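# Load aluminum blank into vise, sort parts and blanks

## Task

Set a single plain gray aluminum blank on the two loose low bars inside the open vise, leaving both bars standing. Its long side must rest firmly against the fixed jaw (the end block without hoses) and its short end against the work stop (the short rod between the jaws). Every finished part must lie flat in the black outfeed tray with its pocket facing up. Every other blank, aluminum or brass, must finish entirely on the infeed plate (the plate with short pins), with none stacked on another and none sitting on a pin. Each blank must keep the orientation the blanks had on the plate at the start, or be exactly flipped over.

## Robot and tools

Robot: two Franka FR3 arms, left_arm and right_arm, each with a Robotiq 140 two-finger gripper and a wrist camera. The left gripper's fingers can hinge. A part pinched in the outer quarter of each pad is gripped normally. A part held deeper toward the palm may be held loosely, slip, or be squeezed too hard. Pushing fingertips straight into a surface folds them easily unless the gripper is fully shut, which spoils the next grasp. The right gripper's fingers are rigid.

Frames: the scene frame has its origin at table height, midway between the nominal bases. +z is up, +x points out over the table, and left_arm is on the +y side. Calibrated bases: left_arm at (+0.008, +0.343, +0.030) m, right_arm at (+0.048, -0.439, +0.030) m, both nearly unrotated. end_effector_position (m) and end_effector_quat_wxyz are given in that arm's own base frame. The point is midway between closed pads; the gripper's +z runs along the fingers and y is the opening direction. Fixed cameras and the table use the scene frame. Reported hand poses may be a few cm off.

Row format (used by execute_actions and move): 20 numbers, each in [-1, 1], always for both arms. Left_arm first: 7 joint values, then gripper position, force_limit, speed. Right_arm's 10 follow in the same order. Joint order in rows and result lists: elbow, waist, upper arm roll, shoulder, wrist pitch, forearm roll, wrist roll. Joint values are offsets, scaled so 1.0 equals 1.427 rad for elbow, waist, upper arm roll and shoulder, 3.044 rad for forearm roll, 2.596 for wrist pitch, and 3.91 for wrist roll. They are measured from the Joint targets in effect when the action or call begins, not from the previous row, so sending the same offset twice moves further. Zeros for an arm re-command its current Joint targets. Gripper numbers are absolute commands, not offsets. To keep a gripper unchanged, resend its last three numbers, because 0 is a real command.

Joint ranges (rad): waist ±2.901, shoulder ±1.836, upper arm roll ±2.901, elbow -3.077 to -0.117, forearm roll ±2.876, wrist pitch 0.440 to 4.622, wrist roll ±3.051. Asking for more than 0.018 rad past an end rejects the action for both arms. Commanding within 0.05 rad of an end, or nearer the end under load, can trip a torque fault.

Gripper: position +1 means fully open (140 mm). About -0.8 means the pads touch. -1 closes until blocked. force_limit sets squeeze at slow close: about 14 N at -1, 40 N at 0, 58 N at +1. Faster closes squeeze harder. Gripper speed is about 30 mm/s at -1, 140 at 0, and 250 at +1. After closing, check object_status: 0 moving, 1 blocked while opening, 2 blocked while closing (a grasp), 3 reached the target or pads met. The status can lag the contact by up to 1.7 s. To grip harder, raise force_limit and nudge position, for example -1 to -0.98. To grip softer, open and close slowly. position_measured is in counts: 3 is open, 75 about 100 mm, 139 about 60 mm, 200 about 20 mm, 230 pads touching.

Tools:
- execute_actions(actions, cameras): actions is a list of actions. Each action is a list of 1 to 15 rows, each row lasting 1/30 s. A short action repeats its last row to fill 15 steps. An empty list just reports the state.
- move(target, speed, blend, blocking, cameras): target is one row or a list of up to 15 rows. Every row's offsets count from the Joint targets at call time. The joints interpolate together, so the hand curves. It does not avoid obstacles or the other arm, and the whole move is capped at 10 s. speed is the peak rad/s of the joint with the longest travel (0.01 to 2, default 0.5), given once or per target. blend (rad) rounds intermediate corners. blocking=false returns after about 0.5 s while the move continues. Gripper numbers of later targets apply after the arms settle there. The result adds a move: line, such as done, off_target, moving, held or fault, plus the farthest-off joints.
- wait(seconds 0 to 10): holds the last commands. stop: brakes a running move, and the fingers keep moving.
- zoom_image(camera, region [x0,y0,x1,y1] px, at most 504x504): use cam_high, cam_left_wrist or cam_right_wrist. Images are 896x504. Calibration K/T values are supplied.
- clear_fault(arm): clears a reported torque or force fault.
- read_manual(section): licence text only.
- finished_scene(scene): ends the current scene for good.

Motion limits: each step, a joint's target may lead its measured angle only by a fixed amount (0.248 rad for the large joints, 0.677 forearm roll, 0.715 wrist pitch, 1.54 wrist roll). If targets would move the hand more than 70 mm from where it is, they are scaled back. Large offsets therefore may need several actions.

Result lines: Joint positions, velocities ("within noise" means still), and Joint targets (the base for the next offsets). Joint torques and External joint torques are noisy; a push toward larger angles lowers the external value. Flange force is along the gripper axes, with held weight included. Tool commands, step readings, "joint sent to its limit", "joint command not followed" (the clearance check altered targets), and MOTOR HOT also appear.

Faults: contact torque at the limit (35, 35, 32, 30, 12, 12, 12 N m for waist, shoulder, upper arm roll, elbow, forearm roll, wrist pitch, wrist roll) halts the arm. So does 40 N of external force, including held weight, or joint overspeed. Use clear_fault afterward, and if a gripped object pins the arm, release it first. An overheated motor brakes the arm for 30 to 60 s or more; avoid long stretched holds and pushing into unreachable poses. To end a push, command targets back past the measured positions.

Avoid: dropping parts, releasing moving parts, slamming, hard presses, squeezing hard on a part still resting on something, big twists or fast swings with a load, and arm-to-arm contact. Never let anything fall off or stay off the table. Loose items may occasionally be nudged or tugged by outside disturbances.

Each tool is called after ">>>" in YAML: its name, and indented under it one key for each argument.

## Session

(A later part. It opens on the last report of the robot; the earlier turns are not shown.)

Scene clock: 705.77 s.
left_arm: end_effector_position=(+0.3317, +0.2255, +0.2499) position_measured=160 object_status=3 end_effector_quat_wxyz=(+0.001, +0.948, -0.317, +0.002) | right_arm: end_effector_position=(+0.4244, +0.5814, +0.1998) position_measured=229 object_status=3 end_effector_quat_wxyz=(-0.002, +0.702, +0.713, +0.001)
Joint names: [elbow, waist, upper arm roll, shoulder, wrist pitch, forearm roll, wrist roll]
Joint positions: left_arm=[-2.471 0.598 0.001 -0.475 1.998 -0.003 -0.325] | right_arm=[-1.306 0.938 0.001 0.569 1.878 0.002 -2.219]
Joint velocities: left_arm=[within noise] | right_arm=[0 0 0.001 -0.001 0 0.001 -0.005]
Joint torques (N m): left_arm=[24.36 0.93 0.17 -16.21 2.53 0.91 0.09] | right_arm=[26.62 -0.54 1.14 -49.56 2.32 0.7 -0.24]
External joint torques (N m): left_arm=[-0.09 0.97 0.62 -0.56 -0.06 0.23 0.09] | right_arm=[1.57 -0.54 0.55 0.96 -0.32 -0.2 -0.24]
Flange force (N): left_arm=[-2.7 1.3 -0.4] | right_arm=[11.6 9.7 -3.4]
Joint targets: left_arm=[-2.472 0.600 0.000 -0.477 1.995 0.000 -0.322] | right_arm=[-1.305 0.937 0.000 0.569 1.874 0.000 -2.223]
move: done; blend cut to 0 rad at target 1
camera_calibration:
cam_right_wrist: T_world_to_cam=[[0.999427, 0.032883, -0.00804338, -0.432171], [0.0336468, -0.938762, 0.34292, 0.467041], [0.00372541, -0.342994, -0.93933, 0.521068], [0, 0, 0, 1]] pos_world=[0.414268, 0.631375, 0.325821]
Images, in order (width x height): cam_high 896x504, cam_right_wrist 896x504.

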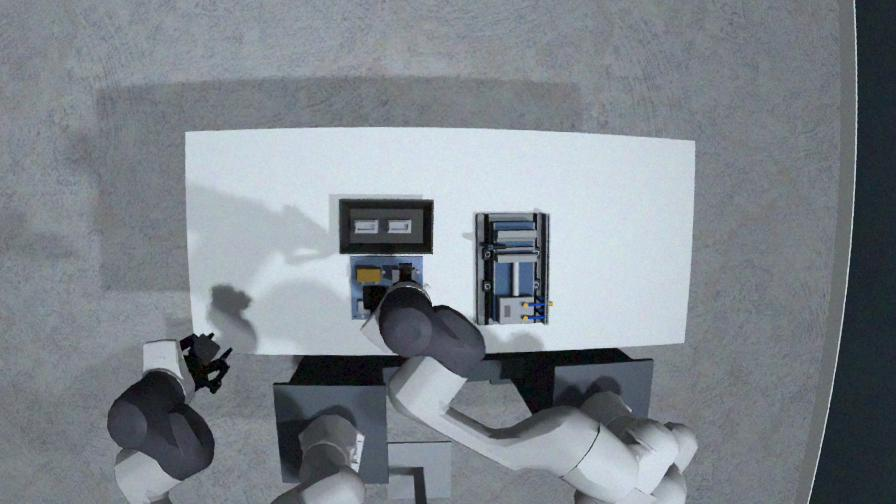

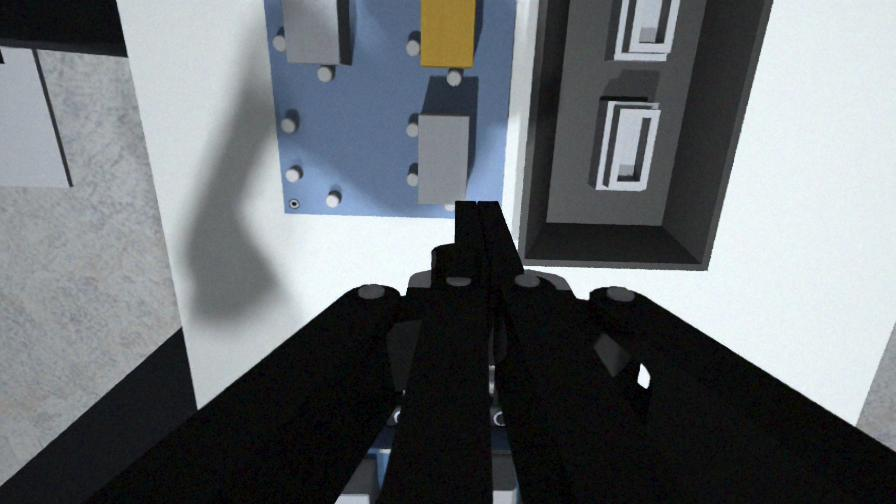

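>>> move:
  target: [0,0,0,0,0,0,0,-0.25,-1,-1,-0.129437,0.016643,0,0.066421,0.107661,0,0.006716,-0.8,-1,0]
  speed: 0.35
  cameras: ["cam_right_wrist"]

Scene clock: 733.73 s.
left_arm: end_effector_position=(+0.3315, +0.2254, +0.2499) position_measured=160 object_status=3 end_effector_quat_wxyz=(+0.001, +0.948, -0.317, +0.002) | right_arm: end_effector_position=(+0.4078, +0.5838, +0.0689) position_measured=229 object_status=3 end_effector_quat_wxyz=(-0.001, +0.701, +0.714, -0.003)
Joint names: [elbow, waist, upper arm roll, shoulder, wrist pitch, forearm roll, wrist roll]
Joint positions: left_arm=[-2.472 0.598 0.001 -0.475 1.997 -0.003 -0.325] | right_arm=[-1.489 0.959 0.001 0.665 2.149 0.002 -2.201]
Joint velocities: left_arm=[within noise] | right_arm=[0 0.001 0 -0.001 0.004 -0.001 0.002]
Joint torques (N m): left_arm=[24.47 0.98 0.24 -16.05 2.57 0.9 0.11] | right_arm=[25.25 -0.03 1.44 -51.17 2.86 0.59 0.16]
External joint torques (N m): left_arm=[-0.02 0.95 0.62 -0.43 -0.03 0.21 0.11] | right_arm=[1.39 0.1 0.86 0.35 0.26 -0.19 0.16]
Flange force (N): left_arm=[-2.5 0.7 -0.4] | right_arm=[7.3 4.6 0.2]
Joint targets: left_arm=[-2.472 0.600 0.000 -0.477 1.995 0.000 -0.322] | right_arm=[-1.489 0.961 0.000 0.664 2.154 0.000 -2.197]
move: done
camera_calibration:
cam_right_wrist: T_world_to_cam=[[0.999286, 0.0355375, -0.0128468, -0.41795], [0.0377863, -0.936247, 0.349305, 0.511167], [0.000385681, -0.349541, -0.936921, 0.403988], [0, 0, 0, 1]] pos_world=[0.398181, 0.634642, 0.194582]
Images, in order (width x height): cam_right_wrist 896x504.

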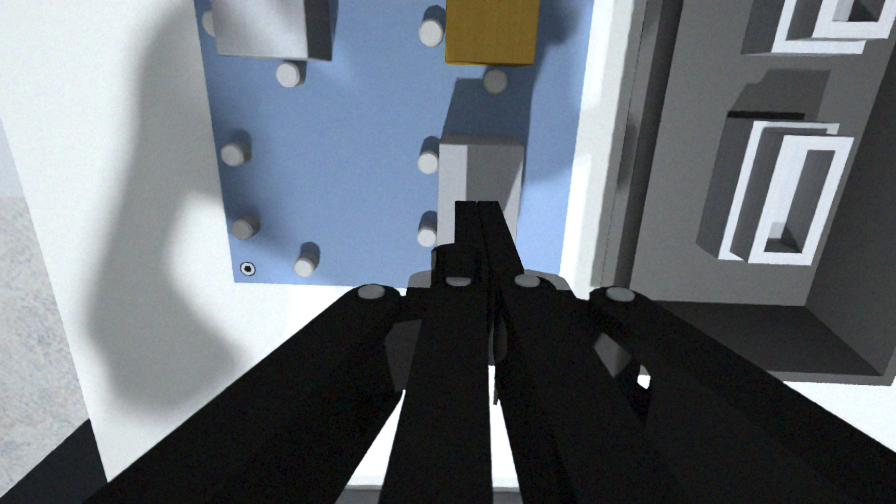

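>>> zoom_image:
  camera: "cam_right_wrist"
  region: [400, 100, 560, 280]

Scaled by 2.800 from the camera's 896x504 image, which has a finer 1280x720 frame.

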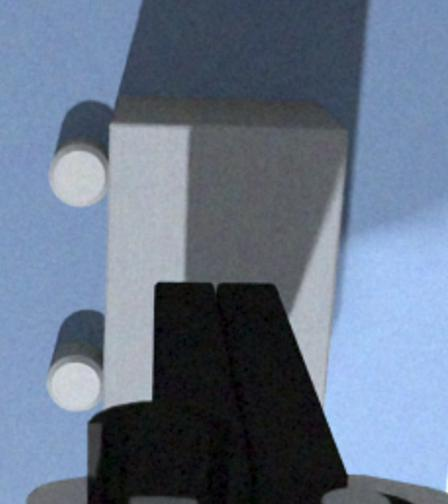

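>>> execute_actions:
  actions:
    - [[0,0,0,0,0,0,0,-0.25,-1,-1,-0.0005,-0.00024,0,0.0034,0.00214,0,-0.00009,-0.8,-1,0],[0,0,0,0,0,0,0,-0.25,-1,-1,-0.001,-0.00048,0,0.0068,0.00428,0,-0.00018,-0.8,-1,0],[0,0,0,0,0,0,0,-0.25,-1,-1,-0.0015,-0.00072,0,0.0102,0.00643,0,-0.00026,-0.8,-1,0],[0,0,0,0,0,0,0,-0.25,-1,-1,-0.0019,-0.00097,0,0.01365,0.00857,0,-0.00035,-0.8,-1,0],[0,0,0,0,0,0,0,-0.25,-1,-1,-0.002426,-0.001207,0,0.017058,0.01071,0,-0.000441,-0.8,-1,0]]
    - [[0,0,0,0,0,0,0,-0.25,-1,-1,0,0,0,0,0,0,0,-0.8,-1,0]]
    - [[0,0,0,0,0,0,0,-0.25,-1,-1,-0.00036,0,0,0.00091,0.0007,0,0,-0.8,-1,0]]
    - [[0,0,0,0,0,0,0,-0.25,-1,-1,-0.00036,0,0,0.00091,0.0007,0,0,-0.8,-1,0]]
  cameras: []

Scene clock: 751.77 s.
left_arm: end_effector_position=(+0.3314, +0.2253, +0.2498) position_measured=160 object_status=3 end_effector_quat_wxyz=(+0.001, +0.948, -0.317, +0.002) | right_arm: end_effector_position=(+0.4089, +0.5853, +0.0527) position_measured=229 object_status=3 end_effector_quat_wxyz=(-0.001, +0.701, +0.713, -0.001)
Joint names: [elbow, waist, upper arm roll, shoulder, wrist pitch, forearm roll, wrist roll]
Joint positions: left_arm=[-2.472 0.598 0.001 -0.475 1.997 -0.003 -0.325] | right_arm=[-1.493 0.959 0.001 0.69 2.181 0.002 -2.2]
Joint velocities: within noise
Joint torques (N m): left_arm=[24.54 0.92 0.27 -16.03 2.61 0.89 0.12] | right_arm=[24.86 -0.18 1.43 -50.51 2.8 0.57 0.03]
External joint torques (N m): left_arm=[0.04 0.92 0.68 -0.36 0.01 0.2 0.12] | right_arm=[1.14 -0.28 0.67 1.48 0.18 -0.19 0.03]
External joint torques at the end of the 1st action: left_arm=[0 0.92 0.64 -0.35 -0.01 0.21 0.11] | right_arm=[1.37 -0.1 0.84 0.57 0.2 -0.19 0.01]
External joint torques at the end of the 2nd action: left_arm=[0.05 0.85 0.61 -0.47 -0.01 0.2 0.09] | right_arm=[1.46 -0.33 0.69 0.56 0.23 -0.2 0.01]
External joint torques at the end of the 3rd action: left_arm=[0.03 0.84 0.6 -0.43 -0.01 0.21 0.1] | right_arm=[1.35 -0.28 0.78 0.82 0.2 -0.2 0.04]
Flange force (N): left_arm=[-2.4 0.3 -0.3] | right_arm=[8.8 6.5 2.0]
Flange force at the end of the 1st action (N): left_arm=[-2.4 0.5 -0.3] | right_arm=[7.5 5.4 0.6]
Flange force at the end of the 2nd action (N): left_arm=[-2.3 0.7 -0.5] | right_arm=[7.7 5.8 0.7]
Flange force at the end of the 3rd action (N): left_arm=[-2.3 0.7 -0.4] | right_arm=[8.0 5.9 1.0]
Joint targets: left_arm=[-2.472 0.600 0.000 -0.477 1.995 0.000 -0.322] | right_arm=[-1.494 0.959 0.000 0.691 2.185 0.000 -2.199]
Step readings (joint positions of left_arm | right_arm; steps 1 to 15: 1st action; 16 to 30: 2nd action; 31 to 45: 3rd action; 46 to 60: 4th action):
0: [-2.472 0.598 0.001 -0.475 1.997 -0.003 -0.325] | [-1.489 0.959 0.001 0.665 2.150 0.002 -2.200]
1: [-2.472 0.598 0.001 -0.475 1.997 -0.003 -0.325] | [-1.489 0.959 0.001 0.665 2.150 0.002 -2.200]
2: [-2.472 0.598 0.001 -0.475 1.997 -0.003 -0.325] | [-1.489 0.959 0.001 0.666 2.151 0.002 -2.200]
4: [-2.472 0.598 0.001 -0.475 1.997 -0.003 -0.325] | [-1.489 0.959 0.001 0.669 2.156 0.002 -2.200]
8: [-2.472 0.598 0.001 -0.475 1.997 -0.003 -0.325] | [-1.491 0.959 0.001 0.683 2.167 0.002 -2.200]
15: [-2.472 0.598 0.001 -0.475 1.997 -0.003 -0.325] | [-1.493 0.959 0.001 0.689 2.174 0.002 -2.200]
16: [-2.472 0.598 0.001 -0.475 1.997 -0.003 -0.325] | [-1.493 0.959 0.001 0.689 2.175 0.002 -2.200]
17: [-2.472 0.598 0.001 -0.475 1.997 -0.003 -0.325] | [-1.493 0.959 0.001 0.689 2.175 0.002 -2.200]
19: [-2.472 0.598 0.001 -0.475 1.997 -0.003 -0.325] | [-1.493 0.959 0.001 0.689 2.176 0.002 -2.200]
23: [-2.472 0.598 0.001 -0.475 1.997 -0.003 -0.325] | [-1.493 0.959 0.001 0.689 2.177 0.002 -2.200]
30: [-2.472 0.598 0.001 -0.475 1.997 -0.003 -0.325] | [-1.493 0.959 0.001 0.689 2.177 0.002 -2.200]
31: [-2.472 0.598 0.001 -0.475 1.997 -0.003 -0.325] | [-1.493 0.959 0.001 0.689 2.177 0.002 -2.200]
32: [-2.472 0.598 0.001 -0.475 1.997 -0.003 -0.325] | [-1.493 0.959 0.001 0.689 2.177 0.002 -2.200]
34: [-2.472 0.598 0.001 -0.475 1.997 -0.003 -0.325] | [-1.493 0.959 0.001 0.689 2.178 0.002 -2.200]
38: [-2.472 0.598 0.001 -0.475 1.997 -0.003 -0.325] | [-1.493 0.959 0.001 0.689 2.179 0.002 -2.200]
45: [-2.472 0.598 0.001 -0.475 1.997 -0.003 -0.325] | [-1.493 0.959 0.001 0.689 2.179 0.002 -2.200]
46: [-2.472 0.598 0.001 -0.475 1.997 -0.003 -0.325] | [-1.493 0.959 0.001 0.689 2.179 0.002 -2.200]
47: [-2.472 0.598 0.001 -0.475 1.997 -0.003 -0.325] | [-1.493 0.959 0.001 0.689 2.179 0.002 -2.200]
49: [-2.472 0.598 0.001 -0.475 1.997 -0.003 -0.325] | [-1.493 0.959 0.001 0.689 2.180 0.002 -2.200]
53: [-2.472 0.598 0.001 -0.475 1.997 -0.003 -0.325] | [-1.493 0.959 0.001 0.690 2.180 0.002 -2.200]
60: [-2.472 0.598 0.001 -0.475 1.997 -0.003 -0.325] | [-1.493 0.959 0.001 0.690 2.181 0.002 -2.200]
No camera images: "cameras" was empty.

>>> execute_actions:
  actions:
    - [[0,0,0,0,0,0,0,-0.25,-1,-1,-0.00036,0,0,0.00091,0.0007,0,0,-0.8,-1,0]]
    - [[0,0,0,0,0,0,0,-0.25,-1,-1,-0.00036,0,0,0.00091,0.0007,0,0,-0.8,-1,0]]
  cameras: []

Scene clock: 755.37 s.
left_arm: end_effector_position=(+0.3314, +0.2253, +0.2498) position_measured=160 object_status=3 end_effector_quat_wxyz=(+0.001, +0.948, -0.317, +0.001) | right_arm: end_effector_position=(+0.4090, +0.5853, +0.0508) position_measured=229 object_status=3 end_effector_quat_wxyz=(-0.001, +0.701, +0.713, -0.001)
Joint names: [elbow, waist, upper arm roll, shoulder, wrist pitch, forearm roll, wrist roll]
Joint positions: left_arm=[-2.472 0.598 0.001 -0.475 1.997 -0.003 -0.325] | right_arm=[-1.493 0.959 0.001 0.692 2.184 0.002 -2.2]
Joint velocities: within noise
Joint torques (N m): left_arm=[24.56 0.89 0.29 -16.01 2.6 0.89 0.09] | right_arm=[24.72 -0.29 1.42 -50.57 2.83 0.59 -0.04]
External joint torques (N m): left_arm=[0.11 0.87 0.68 -0.43 0.01 0.2 0.09] | right_arm=[1.01 -0.25 0.75 1.48 0.2 -0.18 -0.04]
External joint torques at the end of the 1st action: left_arm=[0.14 0.94 0.73 -0.44 0 0.21 0.1] | right_arm=[1.1 -0.1 0.8 1.08 0.21 -0.17 0.02]
Flange force (N): left_arm=[-2.3 0.4 -0.5] | right_arm=[8.1 6.1 2.1]
Flange force at the end of the 1st action (N): left_arm=[-2.5 0.3 -0.6] | right_arm=[7.6 5.4 1.5]
Joint targets: left_arm=[-2.472 0.600 0.000 -0.477 1.995 0.000 -0.322] | right_arm=[-1.495 0.959 0.000 0.694 2.189 0.000 -2.199]
Step readings (joint positions of left_arm | right_arm; steps 1 to 15: 1st action; 16 to 30: 2nd action):
0: [-2.472 0.598 0.001 -0.475 1.997 -0.003 -0.325] | [-1.493 0.959 0.001 0.690 2.181 0.002 -2.200]
1: [-2.472 0.598 0.001 -0.475 1.997 -0.003 -0.325] | [-1.493 0.959 0.001 0.690 2.181 0.002 -2.200]
2: [-2.472 0.598 0.001 -0.475 1.997 -0.003 -0.325] | [-1.493 0.959 0.001 0.690 2.181 0.002 -2.200]
4: [-2.472 0.598 0.001 -0.475 1.997 -0.003 -0.325] | [-1.493 0.959 0.001 0.690 2.182 0.002 -2.200]
8: [-2.472 0.598 0.001 -0.475 1.997 -0.003 -0.325] | [-1.493 0.959 0.001 0.691 2.182 0.002 -2.200]
15: [-2.472 0.598 0.001 -0.475 1.997 -0.003 -0.325] | [-1.493 0.959 0.001 0.691 2.183 0.002 -2.200]
16: [-2.472 0.598 0.001 -0.475 1.997 -0.003 -0.325] | [-1.493 0.959 0.001 0.691 2.183 0.002 -2.200]
17: [-2.472 0.598 0.001 -0.475 1.997 -0.003 -0.325] | [-1.493 0.959 0.001 0.691 2.183 0.002 -2.200]
19: [-2.472 0.598 0.001 -0.475 1.997 -0.003 -0.325] | [-1.493 0.959 0.001 0.692 2.183 0.002 -2.200]
23: [-2.472 0.598 0.001 -0.475 1.997 -0.003 -0.325] | [-1.493 0.959 0.001 0.692 2.184 0.002 -2.200]
30: [-2.472 0.598 0.001 -0.475 1.997 -0.003 -0.325] | [-1.493 0.959 0.001 0.692 2.184 0.002 -2.200]
No camera images: "cameras" was empty.

>>> execute_actions:
  actions:
    - [[0,0,0,0,0,0,0,-0.25,-1,-1,-0.00036,0,0,0.00091,0.0007,0,0,-0.8,-1,0]]
    - [[0,0,0,0,0,0,0,-0.25,-1,-1,-0.00036,0,0,0.00091,0.0007,0,0,-0.8,-1,0]]
    - [[0,0,0,0,0,0,0,-0.25,-1,-1,-0.00036,0,0,0.00091,0.0007,0,0,-0.8,-1,0]]
  cameras: []

Scene clock: 759.20 s.
left_arm: end_effector_position=(+0.3314, +0.2253, +0.2498) position_measured=160 object_status=3 end_effector_quat_wxyz=(+0.001, +0.948, -0.317, +0.001) | right_arm: end_effector_position=(+0.4089, +0.5853, +0.0478) position_measured=229 object_status=3 end_effector_quat_wxyz=(-0.001, +0.701, +0.713, -0.001)
Joint names: [elbow, waist, upper arm roll, shoulder, wrist pitch, forearm roll, wrist roll]
Joint positions: left_arm=[-2.472 0.598 0.001 -0.475 1.997 -0.003 -0.325] | right_arm=[-1.495 0.959 0.001 0.696 2.19 0.002 -2.2]
Joint velocities: within noise
Joint torques (N m): left_arm=[24.57 0.92 0.3 -15.97 2.61 0.89 0.11] | right_arm=[24.66 -0.28 1.43 -50.74 2.85 0.59 -0.02]
External joint torques (N m): left_arm=[0.13 0.94 0.71 -0.44 0.02 0.21 0.11] | right_arm=[1 -0.31 0.71 1.36 0.22 -0.18 -0.02]
External joint torques at the end of the 1st action: left_arm=[0.09 0.93 0.71 -0.33 0.01 0.2 0.1] | right_arm=[0.94 -0.24 0.9 1.35 0.21 -0.19 -0.05]
External joint torques at the end of the 2nd action: left_arm=[0.06 0.96 0.74 -0.34 0 0.22 0.11] | right_arm=[1.22 -0.44 0.62 0.98 0.24 -0.17 -0.01]
Flange force (N): left_arm=[-2.4 0.3 -0.6] | right_arm=[7.6 5.8 2.0]
Flange force at the end of the 1st action (N): left_arm=[-2.3 0.1 -0.4] | right_arm=[7.4 5.6 1.9]
Flange force at the end of the 2nd action (N): left_arm=[-2.5 0.2 -0.4] | right_arm=[7.5 6.0 1.4]
Joint targets: left_arm=[-2.472 0.600 0.000 -0.477 1.995 0.000 -0.322] | right_arm=[-1.497 0.959 0.000 0.698 2.194 0.000 -2.199]
Step readings (joint positions of left_arm | right_arm; steps 1 to 15: 1st action; 16 to 30: 2nd action; 31 to 45: 3rd action):
0: [-2.472 0.598 0.001 -0.475 1.997 -0.003 -0.325] | [-1.494 0.959 0.001 0.692 2.185 0.002 -2.200]
1: [-2.472 0.598 0.001 -0.475 1.997 -0.003 -0.325] | [-1.494 0.959 0.001 0.692 2.185 0.002 -2.200]
2: [-2.472 0.598 0.001 -0.475 1.997 -0.003 -0.325] | [-1.494 0.959 0.001 0.693 2.185 0.002 -2.200]
4: [-2.472 0.598 0.001 -0.475 1.997 -0.003 -0.325] | [-1.494 0.959 0.001 0.693 2.185 0.002 -2.200]
8: [-2.472 0.598 0.001 -0.475 1.997 -0.003 -0.325] | [-1.494 0.959 0.001 0.693 2.186 0.002 -2.200]
15: [-2.472 0.598 0.001 -0.475 1.997 -0.003 -0.325] | [-1.494 0.959 0.001 0.694 2.186 0.002 -2.200]
16: [-2.472 0.598 0.001 -0.475 1.997 -0.003 -0.325] | [-1.494 0.959 0.001 0.694 2.186 0.002 -2.200]
17: [-2.472 0.598 0.001 -0.475 1.997 -0.003 -0.325] | [-1.494 0.959 0.001 0.694 2.187 0.002 -2.200]
19: [-2.472 0.598 0.001 -0.475 1.997 -0.003 -0.325] | [-1.494 0.959 0.001 0.694 2.187 0.002 -2.200]
23: [-2.472 0.598 0.001 -0.475 1.997 -0.003 -0.325] | [-1.494 0.959 0.001 0.695 2.188 0.002 -2.200]
30: [-2.472 0.598 0.001 -0.475 1.997 -0.003 -0.325] | [-1.494 0.959 0.001 0.695 2.188 0.002 -2.200]
31: [-2.472 0.598 0.001 -0.475 1.997 -0.003 -0.325] | [-1.494 0.959 0.001 0.695 2.188 0.002 -2.200]
32: [-2.472 0.598 0.001 -0.475 1.997 -0.003 -0.325] | [-1.494 0.959 0.001 0.695 2.188 0.002 -2.200]
34: [-2.472 0.598 0.001 -0.475 1.997 -0.003 -0.325] | [-1.495 0.959 0.001 0.695 2.189 0.002 -2.200]
38: [-2.472 0.598 0.001 -0.475 1.997 -0.003 -0.325] | [-1.495 0.959 0.001 0.696 2.189 0.002 -2.200]
45: [-2.472 0.598 0.001 -0.475 1.997 -0.003 -0.325] | [-1.495 0.959 0.001 0.696 2.190 0.002 -2.200]
No camera images: "cameras" was empty.

>>> execute_actions:
  actions:
    - [[0,0,0,0,0,0,0,-0.25,-1,-1,-0.00036,0,0,0.00091,0.0007,0,0,-0.8,-1,0]]
    - [[0,0,0,0,0,0,0,-0.25,-1,-1,-0.00036,0,0,0.00091,0.0007,0,0,-0.8,-1,0]]
    - [[0,0,0,0,0,0,0,-0.25,-1,-1,-0.00036,0,0,0.00091,0.0007,0,0,-0.8,-1,0]]
  cameras: ["cam_right_wrist"]

Scene clock: 763.33 s.
left_arm: end_effector_position=(+0.3314, +0.2253, +0.2498) position_measured=160 object_status=3 end_effector_quat_wxyz=(+0.001, +0.948, -0.317, +0.001) | right_arm: end_effector_position=(+0.4089, +0.5853, +0.0458) position_measured=229 object_status=3 end_effector_quat_wxyz=(-0.001, +0.701, +0.713, -0.001)
Joint names: [elbow, waist, upper arm roll, shoulder, wrist pitch, forearm roll, wrist roll]
Joint positions: left_arm=[-2.472 0.598 0.001 -0.475 1.997 -0.003 -0.325] | right_arm=[-1.496 0.959 0.001 0.699 2.194 0.002 -2.2]
Joint velocities: within noise
Joint torques (N m): left_arm=[24.61 0.91 0.3 -15.96 2.62 0.89 0.09] | right_arm=[24.32 -0.2 1.39 -49.59 3.01 0.57 0.03]
External joint torques (N m): left_arm=[0.23 0.94 0.74 -0.45 0.04 0.21 0.09] | right_arm=[0.75 -0.18 0.71 2.39 0.39 -0.2 0.03]
External joint torques at the end of the 1st action: left_arm=[0.22 0.92 0.72 -0.47 0.03 0.2 0.14] | right_arm=[0.99 -0.51 0.58 1.43 0.18 -0.17 -0.01]
External joint torques at the end of the 2nd action: left_arm=[0.15 0.88 0.73 -0.38 0.03 0.2 0.07] | right_arm=[1.24 -0.63 0.58 1.01 0.19 -0.18 0.03]
Flange force (N): left_arm=[-2.4 0.1 -0.7] | right_arm=[9.0 6.5 3.9]
Flange force at the end of the 1st action (N): left_arm=[-2.4 0.2 -0.7] | right_arm=[7.7 6.2 2.0]
Flange force at the end of the 2nd action (N): left_arm=[-2.3 0.1 -0.5] | right_arm=[7.7 6.3 1.4]
Joint targets: left_arm=[-2.472 0.600 0.000 -0.477 1.995 0.000 -0.322] | right_arm=[-1.498 0.959 0.000 0.702 2.200 0.000 -2.199]
Step readings (joint positions of left_arm | right_arm; steps 1 to 15: 1st action; 16 to 30: 2nd action; 31 to 45: 3rd action):
0: [-2.472 0.598 0.001 -0.475 1.997 -0.003 -0.325] | [-1.495 0.959 0.001 0.696 2.190 0.002 -2.200]
1: [-2.472 0.598 0.001 -0.475 1.997 -0.003 -0.325] | [-1.495 0.959 0.001 0.696 2.190 0.002 -2.200]
2: [-2.472 0.598 0.001 -0.475 1.997 -0.003 -0.325] | [-1.495 0.959 0.001 0.696 2.191 0.002 -2.200]
4: [-2.472 0.598 0.001 -0.475 1.997 -0.003 -0.325] | [-1.495 0.959 0.001 0.697 2.191 0.002 -2.200]
8: [-2.472 0.598 0.001 -0.475 1.997 -0.003 -0.325] | [-1.495 0.959 0.001 0.697 2.191 0.002 -2.200]
15: [-2.472 0.598 0.001 -0.475 1.997 -0.003 -0.325] | [-1.495 0.959 0.001 0.697 2.192 0.002 -2.200]
16: [-2.472 0.598 0.001 -0.475 1.997 -0.003 -0.325] | [-1.495 0.959 0.001 0.697 2.192 0.002 -2.200]
17: [-2.472 0.598 0.001 -0.475 1.997 -0.003 -0.325] | [-1.495 0.959 0.001 0.698 2.192 0.002 -2.200]
19: [-2.472 0.598 0.001 -0.475 1.997 -0.003 -0.325] | [-1.496 0.959 0.001 0.698 2.193 0.002 -2.200]
23: [-2.472 0.598 0.001 -0.475 1.997 -0.003 -0.325] | [-1.496 0.959 0.001 0.699 2.193 0.002 -2.200]
30: [-2.472 0.598 0.001 -0.475 1.997 -0.003 -0.325] | [-1.496 0.959 0.001 0.699 2.193 0.002 -2.200]
31: [-2.472 0.598 0.001 -0.475 1.997 -0.003 -0.325] | [-1.496 0.959 0.001 0.699 2.194 0.002 -2.200]
32: [-2.472 0.598 0.001 -0.475 1.997 -0.003 -0.325] | [-1.496 0.959 0.001 0.699 2.194 0.002 -2.200]
34: [-2.472 0.598 0.001 -0.475 1.997 -0.003 -0.325] | [-1.496 0.959 0.001 0.699 2.194 0.002 -2.200]
38: [-2.472 0.598 0.001 -0.475 1.997 -0.003 -0.325] | [-1.496 0.959 0.001 0.699 2.194 0.002 -2.200]
45: [-2.472 0.598 0.001 -0.475 1.997 -0.003 -0.325] | [-1.496 0.959 0.001 0.699 2.194 0.002 -2.200]
camera_calibration:
cam_right_wrist: T_world_to_cam=[[0.99935, 0.0346397, -0.00997955, -0.419037], [0.0359531, -0.937613, 0.345816, 0.522354], [0.00262199, -0.34595, -0.938249, 0.379868], [0, 0, 0, 1]] pos_world=[0.398988, 0.635697, 0.171591]
Images, in order (width x height): cam_right_wrist 896x504.

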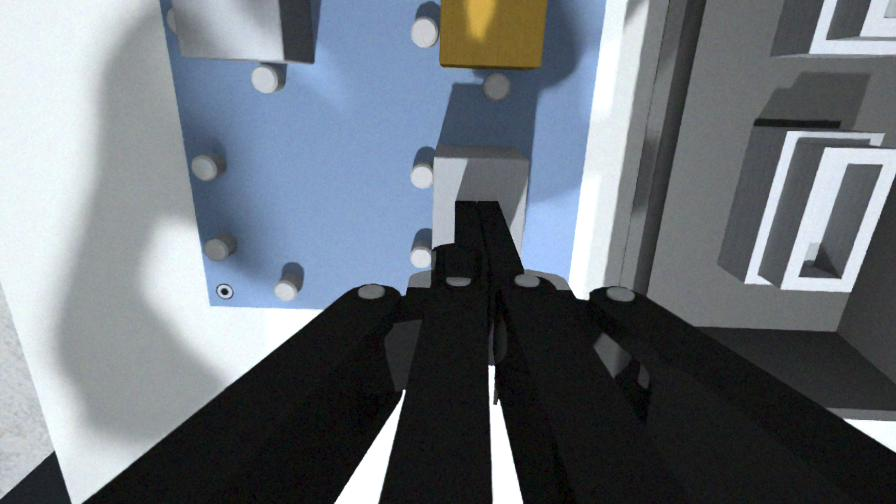

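>>> execute_actions:
  actions:
    - [[0,0,0,0,0,0,0,-0.25,-1,-1,-0.00024,-0.00046,0,-0.0035,-0.0018,0,-0.00017,-0.8,-1,0],[0,0,0,0,0,0,0,-0.25,-1,-1,-0.00048,-0.00092,0,-0.007,-0.0036,0,-0.00033,-0.8,-1,0],[0,0,0,0,0,0,0,-0.25,-1,-1,-0.000725,-0.001373,0,-0.010489,-0.005367,0,-0.000501,-0.8,-1,0]]
    - [[0,0,0,0,0,0,0,-0.25,-1,-1,0,0,0,0,0,0,0,-0.15,-1,-0.5]]
    - [[0,0,0,0,0,0,0,-0.25,-1,-1,0,0,0,0,0,0,0,-0.15,-1,-0.5]]
  cameras: ["cam_right_wrist"]

Scene clock: 801.93 s.
left_arm: end_effector_position=(+0.3313, +0.2253, +0.2498) position_measured=160 object_status=3 end_effector_quat_wxyz=(+0.001, +0.948, -0.317, +0.001) | right_arm: end_effector_position=(+0.4100, +0.5859, +0.0530) position_measured=148 object_status=3 end_effector_quat_wxyz=(-0.002, +0.701, +0.713, +0.002)
Joint names: [elbow, waist, upper arm roll, shoulder, wrist pitch, forearm roll, wrist roll]
Joint positions: left_arm=[-2.472 0.598 0.001 -0.475 1.997 -0.003 -0.325] | right_arm=[-1.498 0.959 0.001 0.687 2.19 0.002 -2.2]
Joint velocities: within noise
Joint torques (N m): left_arm=[24.67 0.85 0.33 -15.93 2.61 0.89 0.11] | right_arm=[24.99 -0.82 1.45 -51.02 2.36 0.62 -0.13]
External joint torques (N m): left_arm=[0.25 0.86 0.75 -0.4 0.03 0.21 0.11] | right_arm=[1.31 -0.75 0.82 0.83 -0.28 -0.15 -0.13]
External joint torques at the end of the 1st action: left_arm=[0.17 0.88 0.66 -0.32 0.02 0.22 0.1] | right_arm=[1.45 -0.68 0.83 0.66 -0.36 -0.17 -0.06]
External joint torques at the end of the 2nd action: left_arm=[0.22 0.9 0.68 -0.4 0.04 0.2 0.1] | right_arm=[1.3 -0.89 0.66 0.72 -0.33 -0.17 -0.13]
Flange force (N): left_arm=[-2.3 -0.1 -0.7] | right_arm=[8.2 7.1 0.3]
Flange force at the end of the 1st action (N): left_arm=[-2.2 -0.1 -0.5] | right_arm=[8.7 7.2 -0.2]
Flange force at the end of the 2nd action (N): left_arm=[-2.2 0.0 -0.6] | right_arm=[7.9 7.1 0.0]
Joint targets: left_arm=[-2.472 0.600 0.000 -0.477 1.995 0.000 -0.322] | right_arm=[-1.499 0.957 0.000 0.687 2.186 0.000 -2.201]
Step readings (joint positions of left_arm | right_arm; steps 1 to 15: 1st action; 16 to 30: 2nd action; 31 to 45: 3rd action):
0: [-2.472 0.598 0.001 -0.475 1.997 -0.003 -0.325] | [-1.496 0.959 0.001 0.699 2.194 0.002 -2.200]
1: [-2.472 0.598 0.001 -0.475 1.997 -0.003 -0.325] | [-1.496 0.959 0.001 0.699 2.194 0.002 -2.200]
2: [-2.472 0.598 0.001 -0.475 1.997 -0.003 -0.325] | [-1.496 0.959 0.001 0.699 2.194 0.002 -2.200]
4: [-2.472 0.598 0.001 -0.475 1.997 -0.003 -0.325] | [-1.498 0.959 0.001 0.696 2.193 0.002 -2.200]
8: [-2.472 0.598 0.001 -0.475 1.997 -0.003 -0.325] | [-1.498 0.959 0.001 0.688 2.191 0.002 -2.200]
15: [-2.472 0.598 0.001 -0.475 1.997 -0.003 -0.325] | [-1.498 0.959 0.001 0.687 2.190 0.002 -2.200]
16: [-2.472 0.598 0.001 -0.475 1.997 -0.003 -0.325] | [-1.498 0.959 0.001 0.687 2.190 0.002 -2.200]
17: [-2.472 0.598 0.001 -0.475 1.997 -0.003 -0.325] | [-1.498 0.959 0.001 0.687 2.190 0.002 -2.200]
19: [-2.472 0.598 0.001 -0.475 1.997 -0.003 -0.325] | [-1.498 0.959 0.001 0.687 2.190 0.002 -2.200]
23: [-2.472 0.598 0.001 -0.475 1.997 -0.003 -0.325] | [-1.498 0.959 0.001 0.687 2.190 0.002 -2.200]
30: [-2.472 0.598 0.001 -0.475 1.997 -0.003 -0.325] | [-1.498 0.959 0.001 0.687 2.190 0.002 -2.200]
31: [-2.472 0.598 0.001 -0.475 1.997 -0.003 -0.325] | [-1.498 0.959 0.001 0.687 2.190 0.002 -2.200]
32: [-2.472 0.598 0.001 -0.475 1.997 -0.003 -0.325] | [-1.498 0.959 0.001 0.687 2.190 0.002 -2.200]
34: [-2.472 0.598 0.001 -0.475 1.997 -0.003 -0.325] | [-1.498 0.959 0.001 0.687 2.190 0.002 -2.200]
38: [-2.472 0.598 0.001 -0.475 1.997 -0.003 -0.325] | [-1.498 0.959 0.001 0.687 2.190 0.002 -2.200]
45: [-2.472 0.598 0.001 -0.475 1.997 -0.003 -0.325] | [-1.498 0.959 0.001 0.687 2.190 0.002 -2.200]
camera_calibration:
cam_right_wrist: T_world_to_cam=[[0.999401, 0.0339707, -0.00660033, -0.419818], [0.0341811, -0.939216, 0.34162, 0.522231], [0.00540591, -0.341641, -0.939815, 0.383284], [0, 0, 0, 1]] pos_world=[0.399644, 0.635695, 0.179041]
Images, in order (width x height): cam_right_wrist 896x504.

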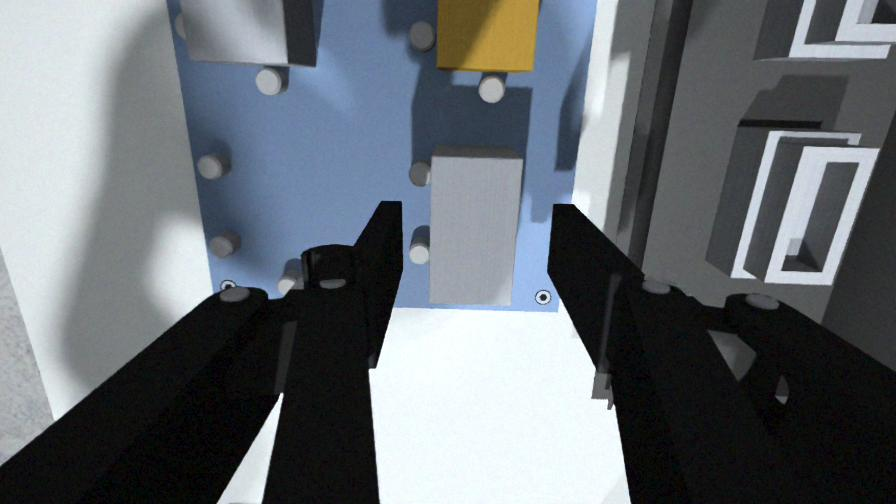

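>>> execute_actions:
  actions: []
  cameras: ["cam_right_wrist"]

Scene clock: 813.93 s.
left_arm: end_effector_position=(+0.3313, +0.2253, +0.2498) position_measured=160 object_status=3 end_effector_quat_wxyz=(+0.001, +0.948, -0.317, +0.001) | right_arm: end_effector_position=(+0.4099, +0.5858, +0.0530) position_measured=148 object_status=3 end_effector_quat_wxyz=(-0.002, +0.701, +0.713, +0.002)
Joint names: [elbow, waist, upper arm roll, shoulder, wrist pitch, forearm roll, wrist roll]
Joint positions: left_arm=[-2.472 0.598 0.001 -0.475 1.997 -0.003 -0.325] | right_arm=[-1.498 0.959 0.001 0.687 2.189 0.002 -2.2]
Joint velocities: within noise
Joint torques (N m): left_arm=[24.63 0.88 0.29 -15.96 2.62 0.89 0.13] | right_arm=[25.03 -0.67 1.42 -51.11 2.38 0.58 -0.08]
External joint torques (N m): left_arm=[0.11 0.84 0.65 -0.34 0.01 0.21 0.13] | right_arm=[1.39 -0.57 0.81 0.65 -0.25 -0.18 -0.08]
Flange force (N): left_arm=[-2.2 0.1 -0.4] | right_arm=[8.3 6.8 0.0]
Joint targets: left_arm=[-2.472 0.600 0.000 -0.477 1.995 0.000 -0.322] | right_arm=[-1.499 0.957 0.000 0.687 2.186 0.000 -2.201]
Tool commands: left_gripper/position=-0.25 left_gripper/force_limit=-1.0 left_gripper/speed=-1.0 right_gripper/position=-0.15 right_gripper/force_limit=-1.0 right_gripper/speed=-0.5
camera_calibration:
cam_right_wrist: T_world_to_cam=[[0.999401, 0.033935, -0.00677997, -0.419748], [0.0342077, -0.939134, 0.341844, 0.522084], [0.00523319, -0.341871, -0.939732, 0.383417], [0, 0, 0, 1]] pos_world=[0.39963, 0.63563, 0.178992]
Images, in order (width x height): cam_right_wrist 896x504.

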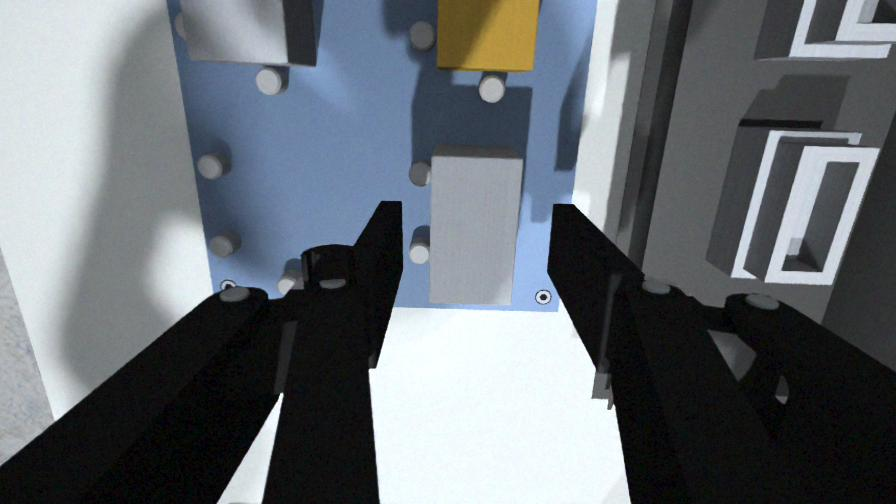

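>>> move:
  target:
    - [0,0,0,0,0,0,0,-0.25,-1,-1,-0.003307,0,0,0.019173,0.012357,0,0,-0.15,-1,-0.5]
    - [0,0,0,0,0,0,0,-0.25,-1,-1,-0.003307,0,0,0.019173,0.012357,0,0,-1,-1,-1]
  speed: 0.06
  cameras: ["cam_right_wrist"]

Scene clock: 823.83 s.
left_arm: end_effector_position=(+0.3313, +0.2252, +0.2498) position_measured=160 object_status=3 end_effector_quat_wxyz=(+0.001, +0.948, -0.317, +0.001) | right_arm: end_effector_position=(+0.4094, +0.5840, +0.0345) position_measured=180 object_status=2 end_effector_quat_wxyz=(-0.001, +0.701, +0.713, -0.001)
Joint names: [elbow, waist, upper arm roll, shoulder, wrist pitch, forearm roll, wrist roll]
Joint positions: left_arm=[-2.472 0.598 0.001 -0.475 1.997 -0.003 -0.325] | right_arm=[-1.503 0.958 0.001 0.713 2.214 0.002 -2.2]
Joint velocities: within noise
Joint torques (N m): left_arm=[24.62 0.83 0.27 -15.97 2.63 0.89 0.12] | right_arm=[24.46 -0.53 1.39 -50.83 2.69 0.62 -0.11]
External joint torques (N m): left_arm=[0.14 0.9 0.75 -0.33 0.03 0.2 0.12] | right_arm=[1.05 -0.7 0.57 1.29 0.08 -0.13 -0.11]
Flange force (N): left_arm=[-2.4 -0.1 -0.4] | right_arm=[7.5 6.6 1.8]
Joint targets: left_arm=[-2.472 0.600 0.000 -0.477 1.995 0.000 -0.322] | right_arm=[-1.504 0.957 0.000 0.714 2.218 0.000 -2.201]
move: done
camera_calibration:
cam_right_wrist: T_world_to_cam=[[0.999396, 0.033316, -0.00988395, -0.418803], [0.0346768, -0.93746, 0.346361, 0.525401], [0.00227356, -0.346495, -0.938049, 0.369256], [0, 0, 0, 1]] pos_world=[0.399492, 0.634441, 0.160263]
Images, in order (width x height): cam_right_wrist 896x504.

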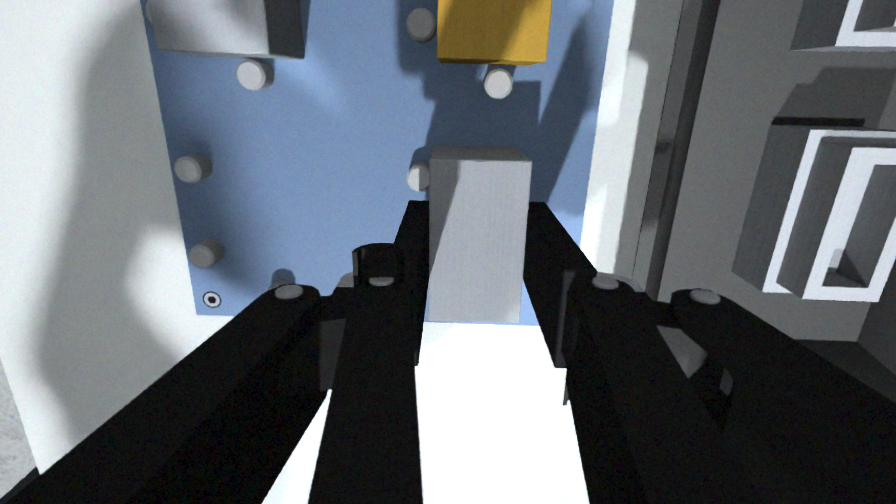

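>>> move:
  target:
    - [0,0,0,0,0,0,0,-0.25,-1,-1,0.00111,0,0,-0.00608,-0.003952,0,0,-1,-1,-1]
    - [0,0,0,0,0,0,0,-0.25,-1,-1,0.101296,0,0,-0.113612,-0.118133,0,0,-0.98,-0.05,-1]
  speed: [0.03, 0.25]
  blend: [0.01, 0]
  cameras: ["cam_right_wrist"]

Scene clock: 844.50 s.
left_arm: end_effector_position=(+0.3313, +0.2252, +0.2498) position_measured=160 object_status=3 end_effector_quat_wxyz=(+0.001, +0.948, -0.317, +0.001) | right_arm: end_effector_position=(+0.4097, +0.5843, +0.1887) position_measured=180 object_status=2 end_effector_quat_wxyz=(-0.001, +0.701, +0.713, +0.000)
Joint names: [elbow, waist, upper arm roll, shoulder, wrist pitch, forearm roll, wrist roll]
Joint positions: left_arm=[-2.472 0.598 0.001 -0.475 1.997 -0.003 -0.325] | right_arm=[-1.361 0.958 0.001 0.553 1.914 0.002 -2.2]
Joint velocities: within noise
Joint torques (N m): left_arm=[24.63 0.9 0.35 -15.93 2.63 0.89 0.14] | right_arm=[27.29 -0.29 1.37 -50.03 2.42 0.77 -0.18]
External joint torques (N m): left_arm=[0.17 0.96 0.83 -0.34 0.04 0.21 0.14] | right_arm=[2.5 -0.14 0.92 -0.36 -0.18 -0.1 -0.18]
Flange force (N): left_arm=[-2.5 -0.2 -0.5] | right_arm=[11.8 8.7 -4.9]
Joint targets: left_arm=[-2.472 0.600 0.000 -0.477 1.995 0.000 -0.322] | right_arm=[-1.359 0.957 0.000 0.552 1.911 0.000 -2.201]
move: done; blend cut to 0 rad at target 1
camera_calibration:
cam_right_wrist: T_world_to_cam=[[0.999393, 0.0336684, -0.0089635, -0.418023], [0.0346929, -0.937937, 0.345065, 0.472792], [0.00321059, -0.345166, -0.938536, 0.512977], [0, 0, 0, 1]] pos_world=[0.399719, 0.634585, 0.314556]
Images, in order (width x height): cam_right_wrist 896x504.

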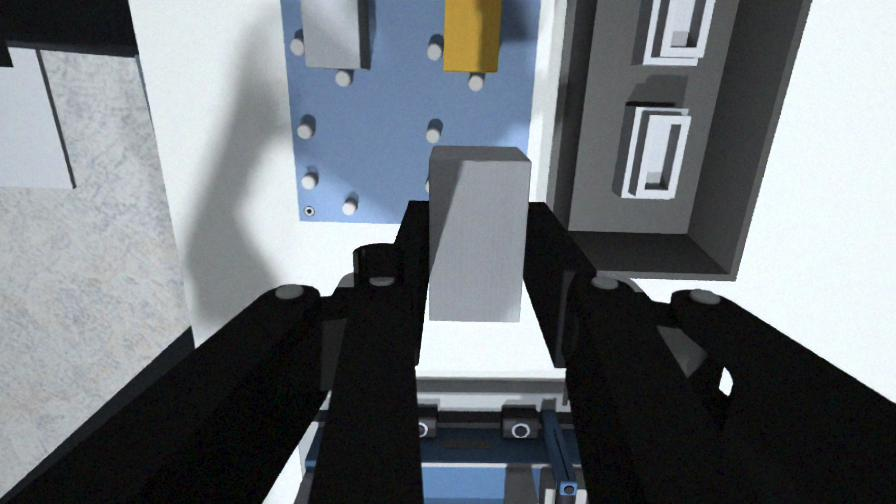

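>>> move:
  target: [0,0,0,0,0,0,0,-0.25,-1,-1,-0.431163,-0.285893,0,-0.291566,0.076735,0,-0.105627,-0.98,-0.05,-1]
  speed: 0.4
  cameras: ["cam_right_wrist", "cam_high"]

Scene clock: 873.00 s.
left_arm: end_effector_position=(+0.3313, +0.2252, +0.2497) position_measured=160 object_status=3 end_effector_quat_wxyz=(+0.001, +0.948, -0.317, +0.001) | right_arm: end_effector_position=(+0.4968, +0.3036, +0.1875) position_measured=180 object_status=2 end_effector_quat_wxyz=(-0.002, +0.702, +0.712, -0.004)
Joint names: [elbow, waist, upper arm roll, shoulder, wrist pitch, forearm roll, wrist roll]
Joint positions: left_arm=[-2.472 0.598 0.001 -0.475 1.997 -0.003 -0.325] | right_arm=[-1.974 0.55 -0.002 0.139 2.105 0.002 -2.609]
Joint velocities: left_arm=[within noise] | right_arm=[0 0 -0.001 0.001 -0.001 0.001 -0.004]
Joint torques (N m): left_arm=[24.63 0.92 0.28 -15.92 2.63 0.9 0.1] | right_arm=[25.98 -0.34 1.23 -37.74 2.91 0.71 -0.26]
External joint torques (N m): left_arm=[0.16 0.9 0.68 -0.31 0.04 0.21 0.1] | right_arm=[2 -0.39 1.04 -1.19 0.37 -0.11 -0.26]
Flange force (N): left_arm=[-2.2 -0.1 -0.4] | right_arm=[1.9 3.4 -3.1]
Joint targets: left_arm=[-2.472 0.600 0.000 -0.477 1.995 0.000 -0.322] | right_arm=[-1.974 0.549 0.000 0.136 2.110 0.000 -2.614]
move: done
camera_calibration:
cam_right_wrist: T_world_to_cam=[[0.999383, 0.0314166, -0.0157038, -0.493656], [0.0349244, -0.936328, 0.349386, 0.205448], [-0.00372739, -0.349719, -0.936847, 0.41924], [0, 0, 0, 1]] pos_world=[0.487739, 0.354492, 0.313231]
Images, in order (width x height): cam_high 896x504, cam_right_wrist 896x504.

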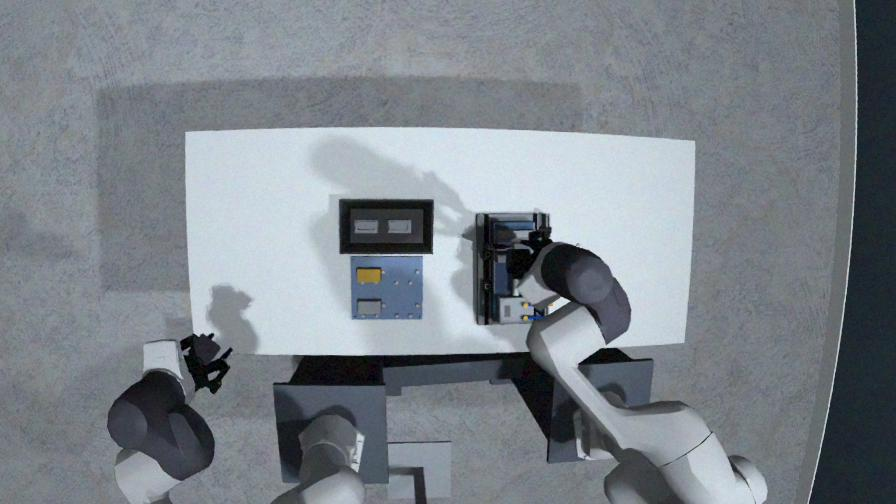

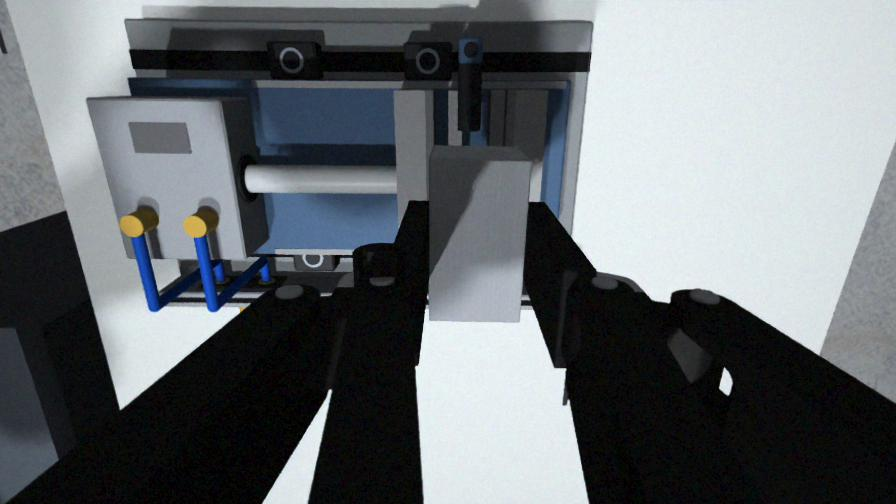

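>>> zoom_image:
  camera: "cam_right_wrist"
  region: [380, 60, 620, 195]

>>> zoom_image:
  camera: "cam_right_wrist"
  region: [360, 120, 600, 345]

Scaled by 2.100 from the camera's 896x504 image, which has a finer 1280x720 frame.

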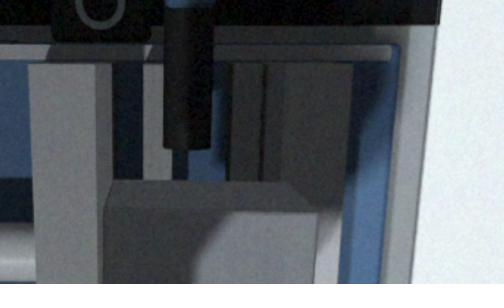

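Scaled by 2.100 from the camera's 896x504 image, which has a finer 1280x720 frame.

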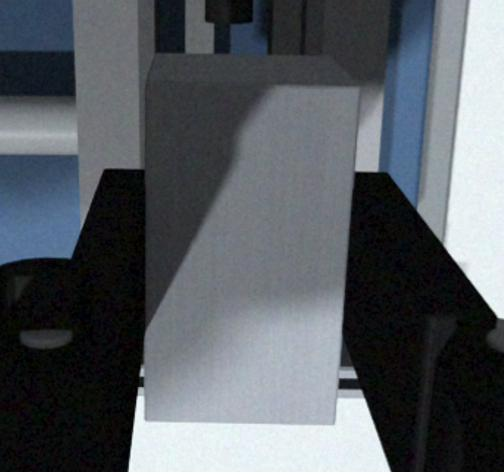

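>>> zoom_image:
  camera: "cam_right_wrist"
  region: [500, 10, 640, 150]

>>> zoom_image:
  camera: "cam_right_wrist"
  region: [500, 140, 640, 310]

>>> zoom_image:
  camera: "cam_right_wrist"
  region: [380, 70, 520, 150]

Scaled by 3.600 from the camera's 896x504 image, which has a finer 1280x720 frame.

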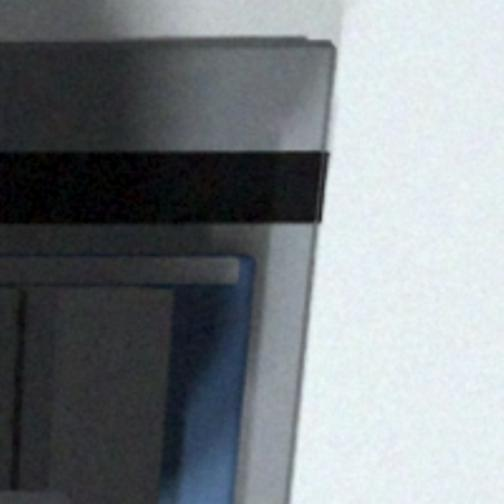

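Scaled by 2.965 from the camera's 896x504 image, which has a finer 1280x720 frame.

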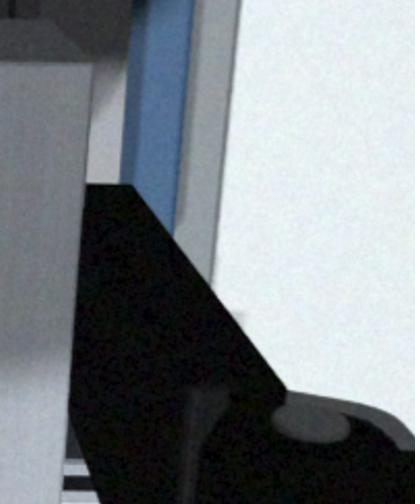

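Scaled by 3.600 from the camera's 896x504 image, which has a finer 1280x720 frame.

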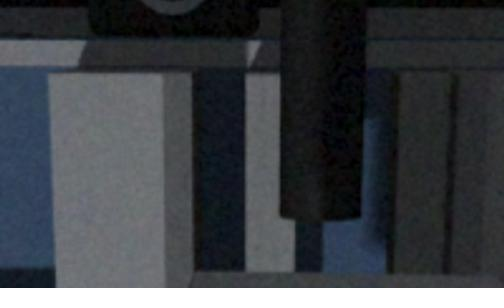

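>>> move:
  target: [0,0,0,0,0,0,0,-0.25,-1,-1,-0.053006,-0.0080,0,0.031905,0.046674,0,-0.005220,-0.98,-0.05,-1]
  speed: 0.2
  cameras: ["cam_right_wrist"]

Scene clock: 968.63 s.
left_arm: end_effector_position=(+0.3313, +0.2252, +0.2497) position_measured=160 object_status=3 end_effector_quat_wxyz=(+0.001, +0.948, -0.317, +0.001) | right_arm: end_effector_position=(+0.4959, +0.2960, +0.1382) position_measured=180 object_status=2 end_effector_quat_wxyz=(-0.002, +0.698, +0.716, -0.004)
Joint names: [elbow, waist, upper arm roll, shoulder, wrist pitch, forearm roll, wrist roll]
Joint positions: left_arm=[-2.472 0.598 0.001 -0.475 1.997 -0.003 -0.325] | right_arm=[-2.05 0.539 -0.002 0.183 2.225 0.002 -2.63]
Joint velocities: left_arm=[within noise] | right_arm=[0 -0.001 -0.001 0 0.005 0.001 -0.004]
Joint torques (N m): left_arm=[24.63 0.87 0.31 -15.92 2.64 0.9 0.08] | right_arm=[25.34 -0.75 1.14 -37.75 2.9 0.64 -0.25]
External joint torques (N m): left_arm=[0.18 0.86 0.71 -0.33 0.06 0.21 0.08] | right_arm=[2.17 -0.78 0.92 -0.53 0.35 -0.12 -0.25]
Flange force (N): left_arm=[-2.2 -0.1 -0.5] | right_arm=[2.6 6.0 -2.1]
Joint targets: left_arm=[-2.472 0.600 0.000 -0.477 1.995 0.000 -0.322] | right_arm=[-2.050 0.538 0.000 0.181 2.231 0.000 -2.634]
move: done
camera_calibration:
cam_right_wrist: T_world_to_cam=[[0.998995, 0.0421134, -0.0153588, -0.496334], [0.0448255, -0.935971, 0.349211, 0.210677], [0.000331042, -0.349549, -0.936918, 0.368274], [0, 0, 0, 1]] pos_world=[0.48627, 0.34682, 0.263848]
Images, in order (width x height): cam_right_wrist 896x504.

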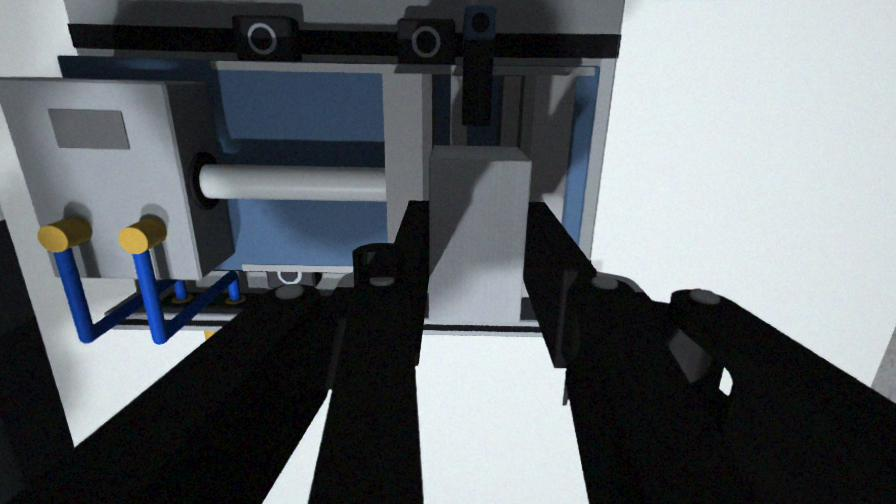

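>>> zoom_image:
  camera: "cam_right_wrist"
  region: [370, 50, 510, 150]

>>> zoom_image:
  camera: "cam_right_wrist"
  region: [480, 50, 620, 210]

Scaled by 3.600 from the camera's 896x504 image, which has a finer 1280x720 frame.

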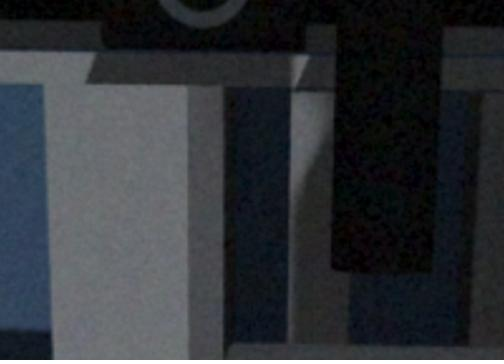

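Scaled by 3.150 from the camera's 896x504 image, which has a finer 1280x720 frame.

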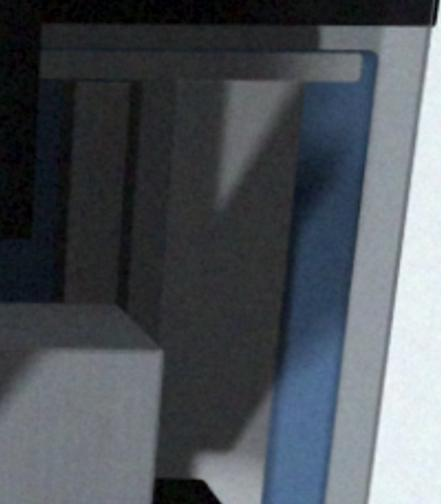

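>>> zoom_image:
  camera: "cam_right_wrist"
  region: [375, 60, 445, 100]

>>> zoom_image:
  camera: "cam_right_wrist"
  region: [495, 60, 585, 100]

Scaled by 7.200 from the camera's 896x504 image, which has a finer 1280x720 frame.

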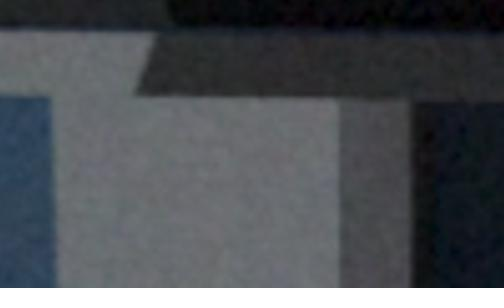

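Scaled by 5.600 from the camera's 896x504 image, which has a finer 1280x720 frame.

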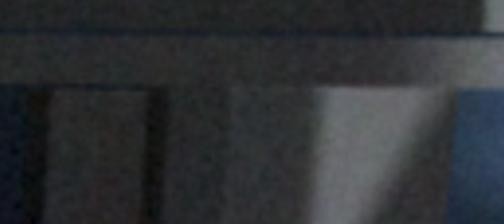

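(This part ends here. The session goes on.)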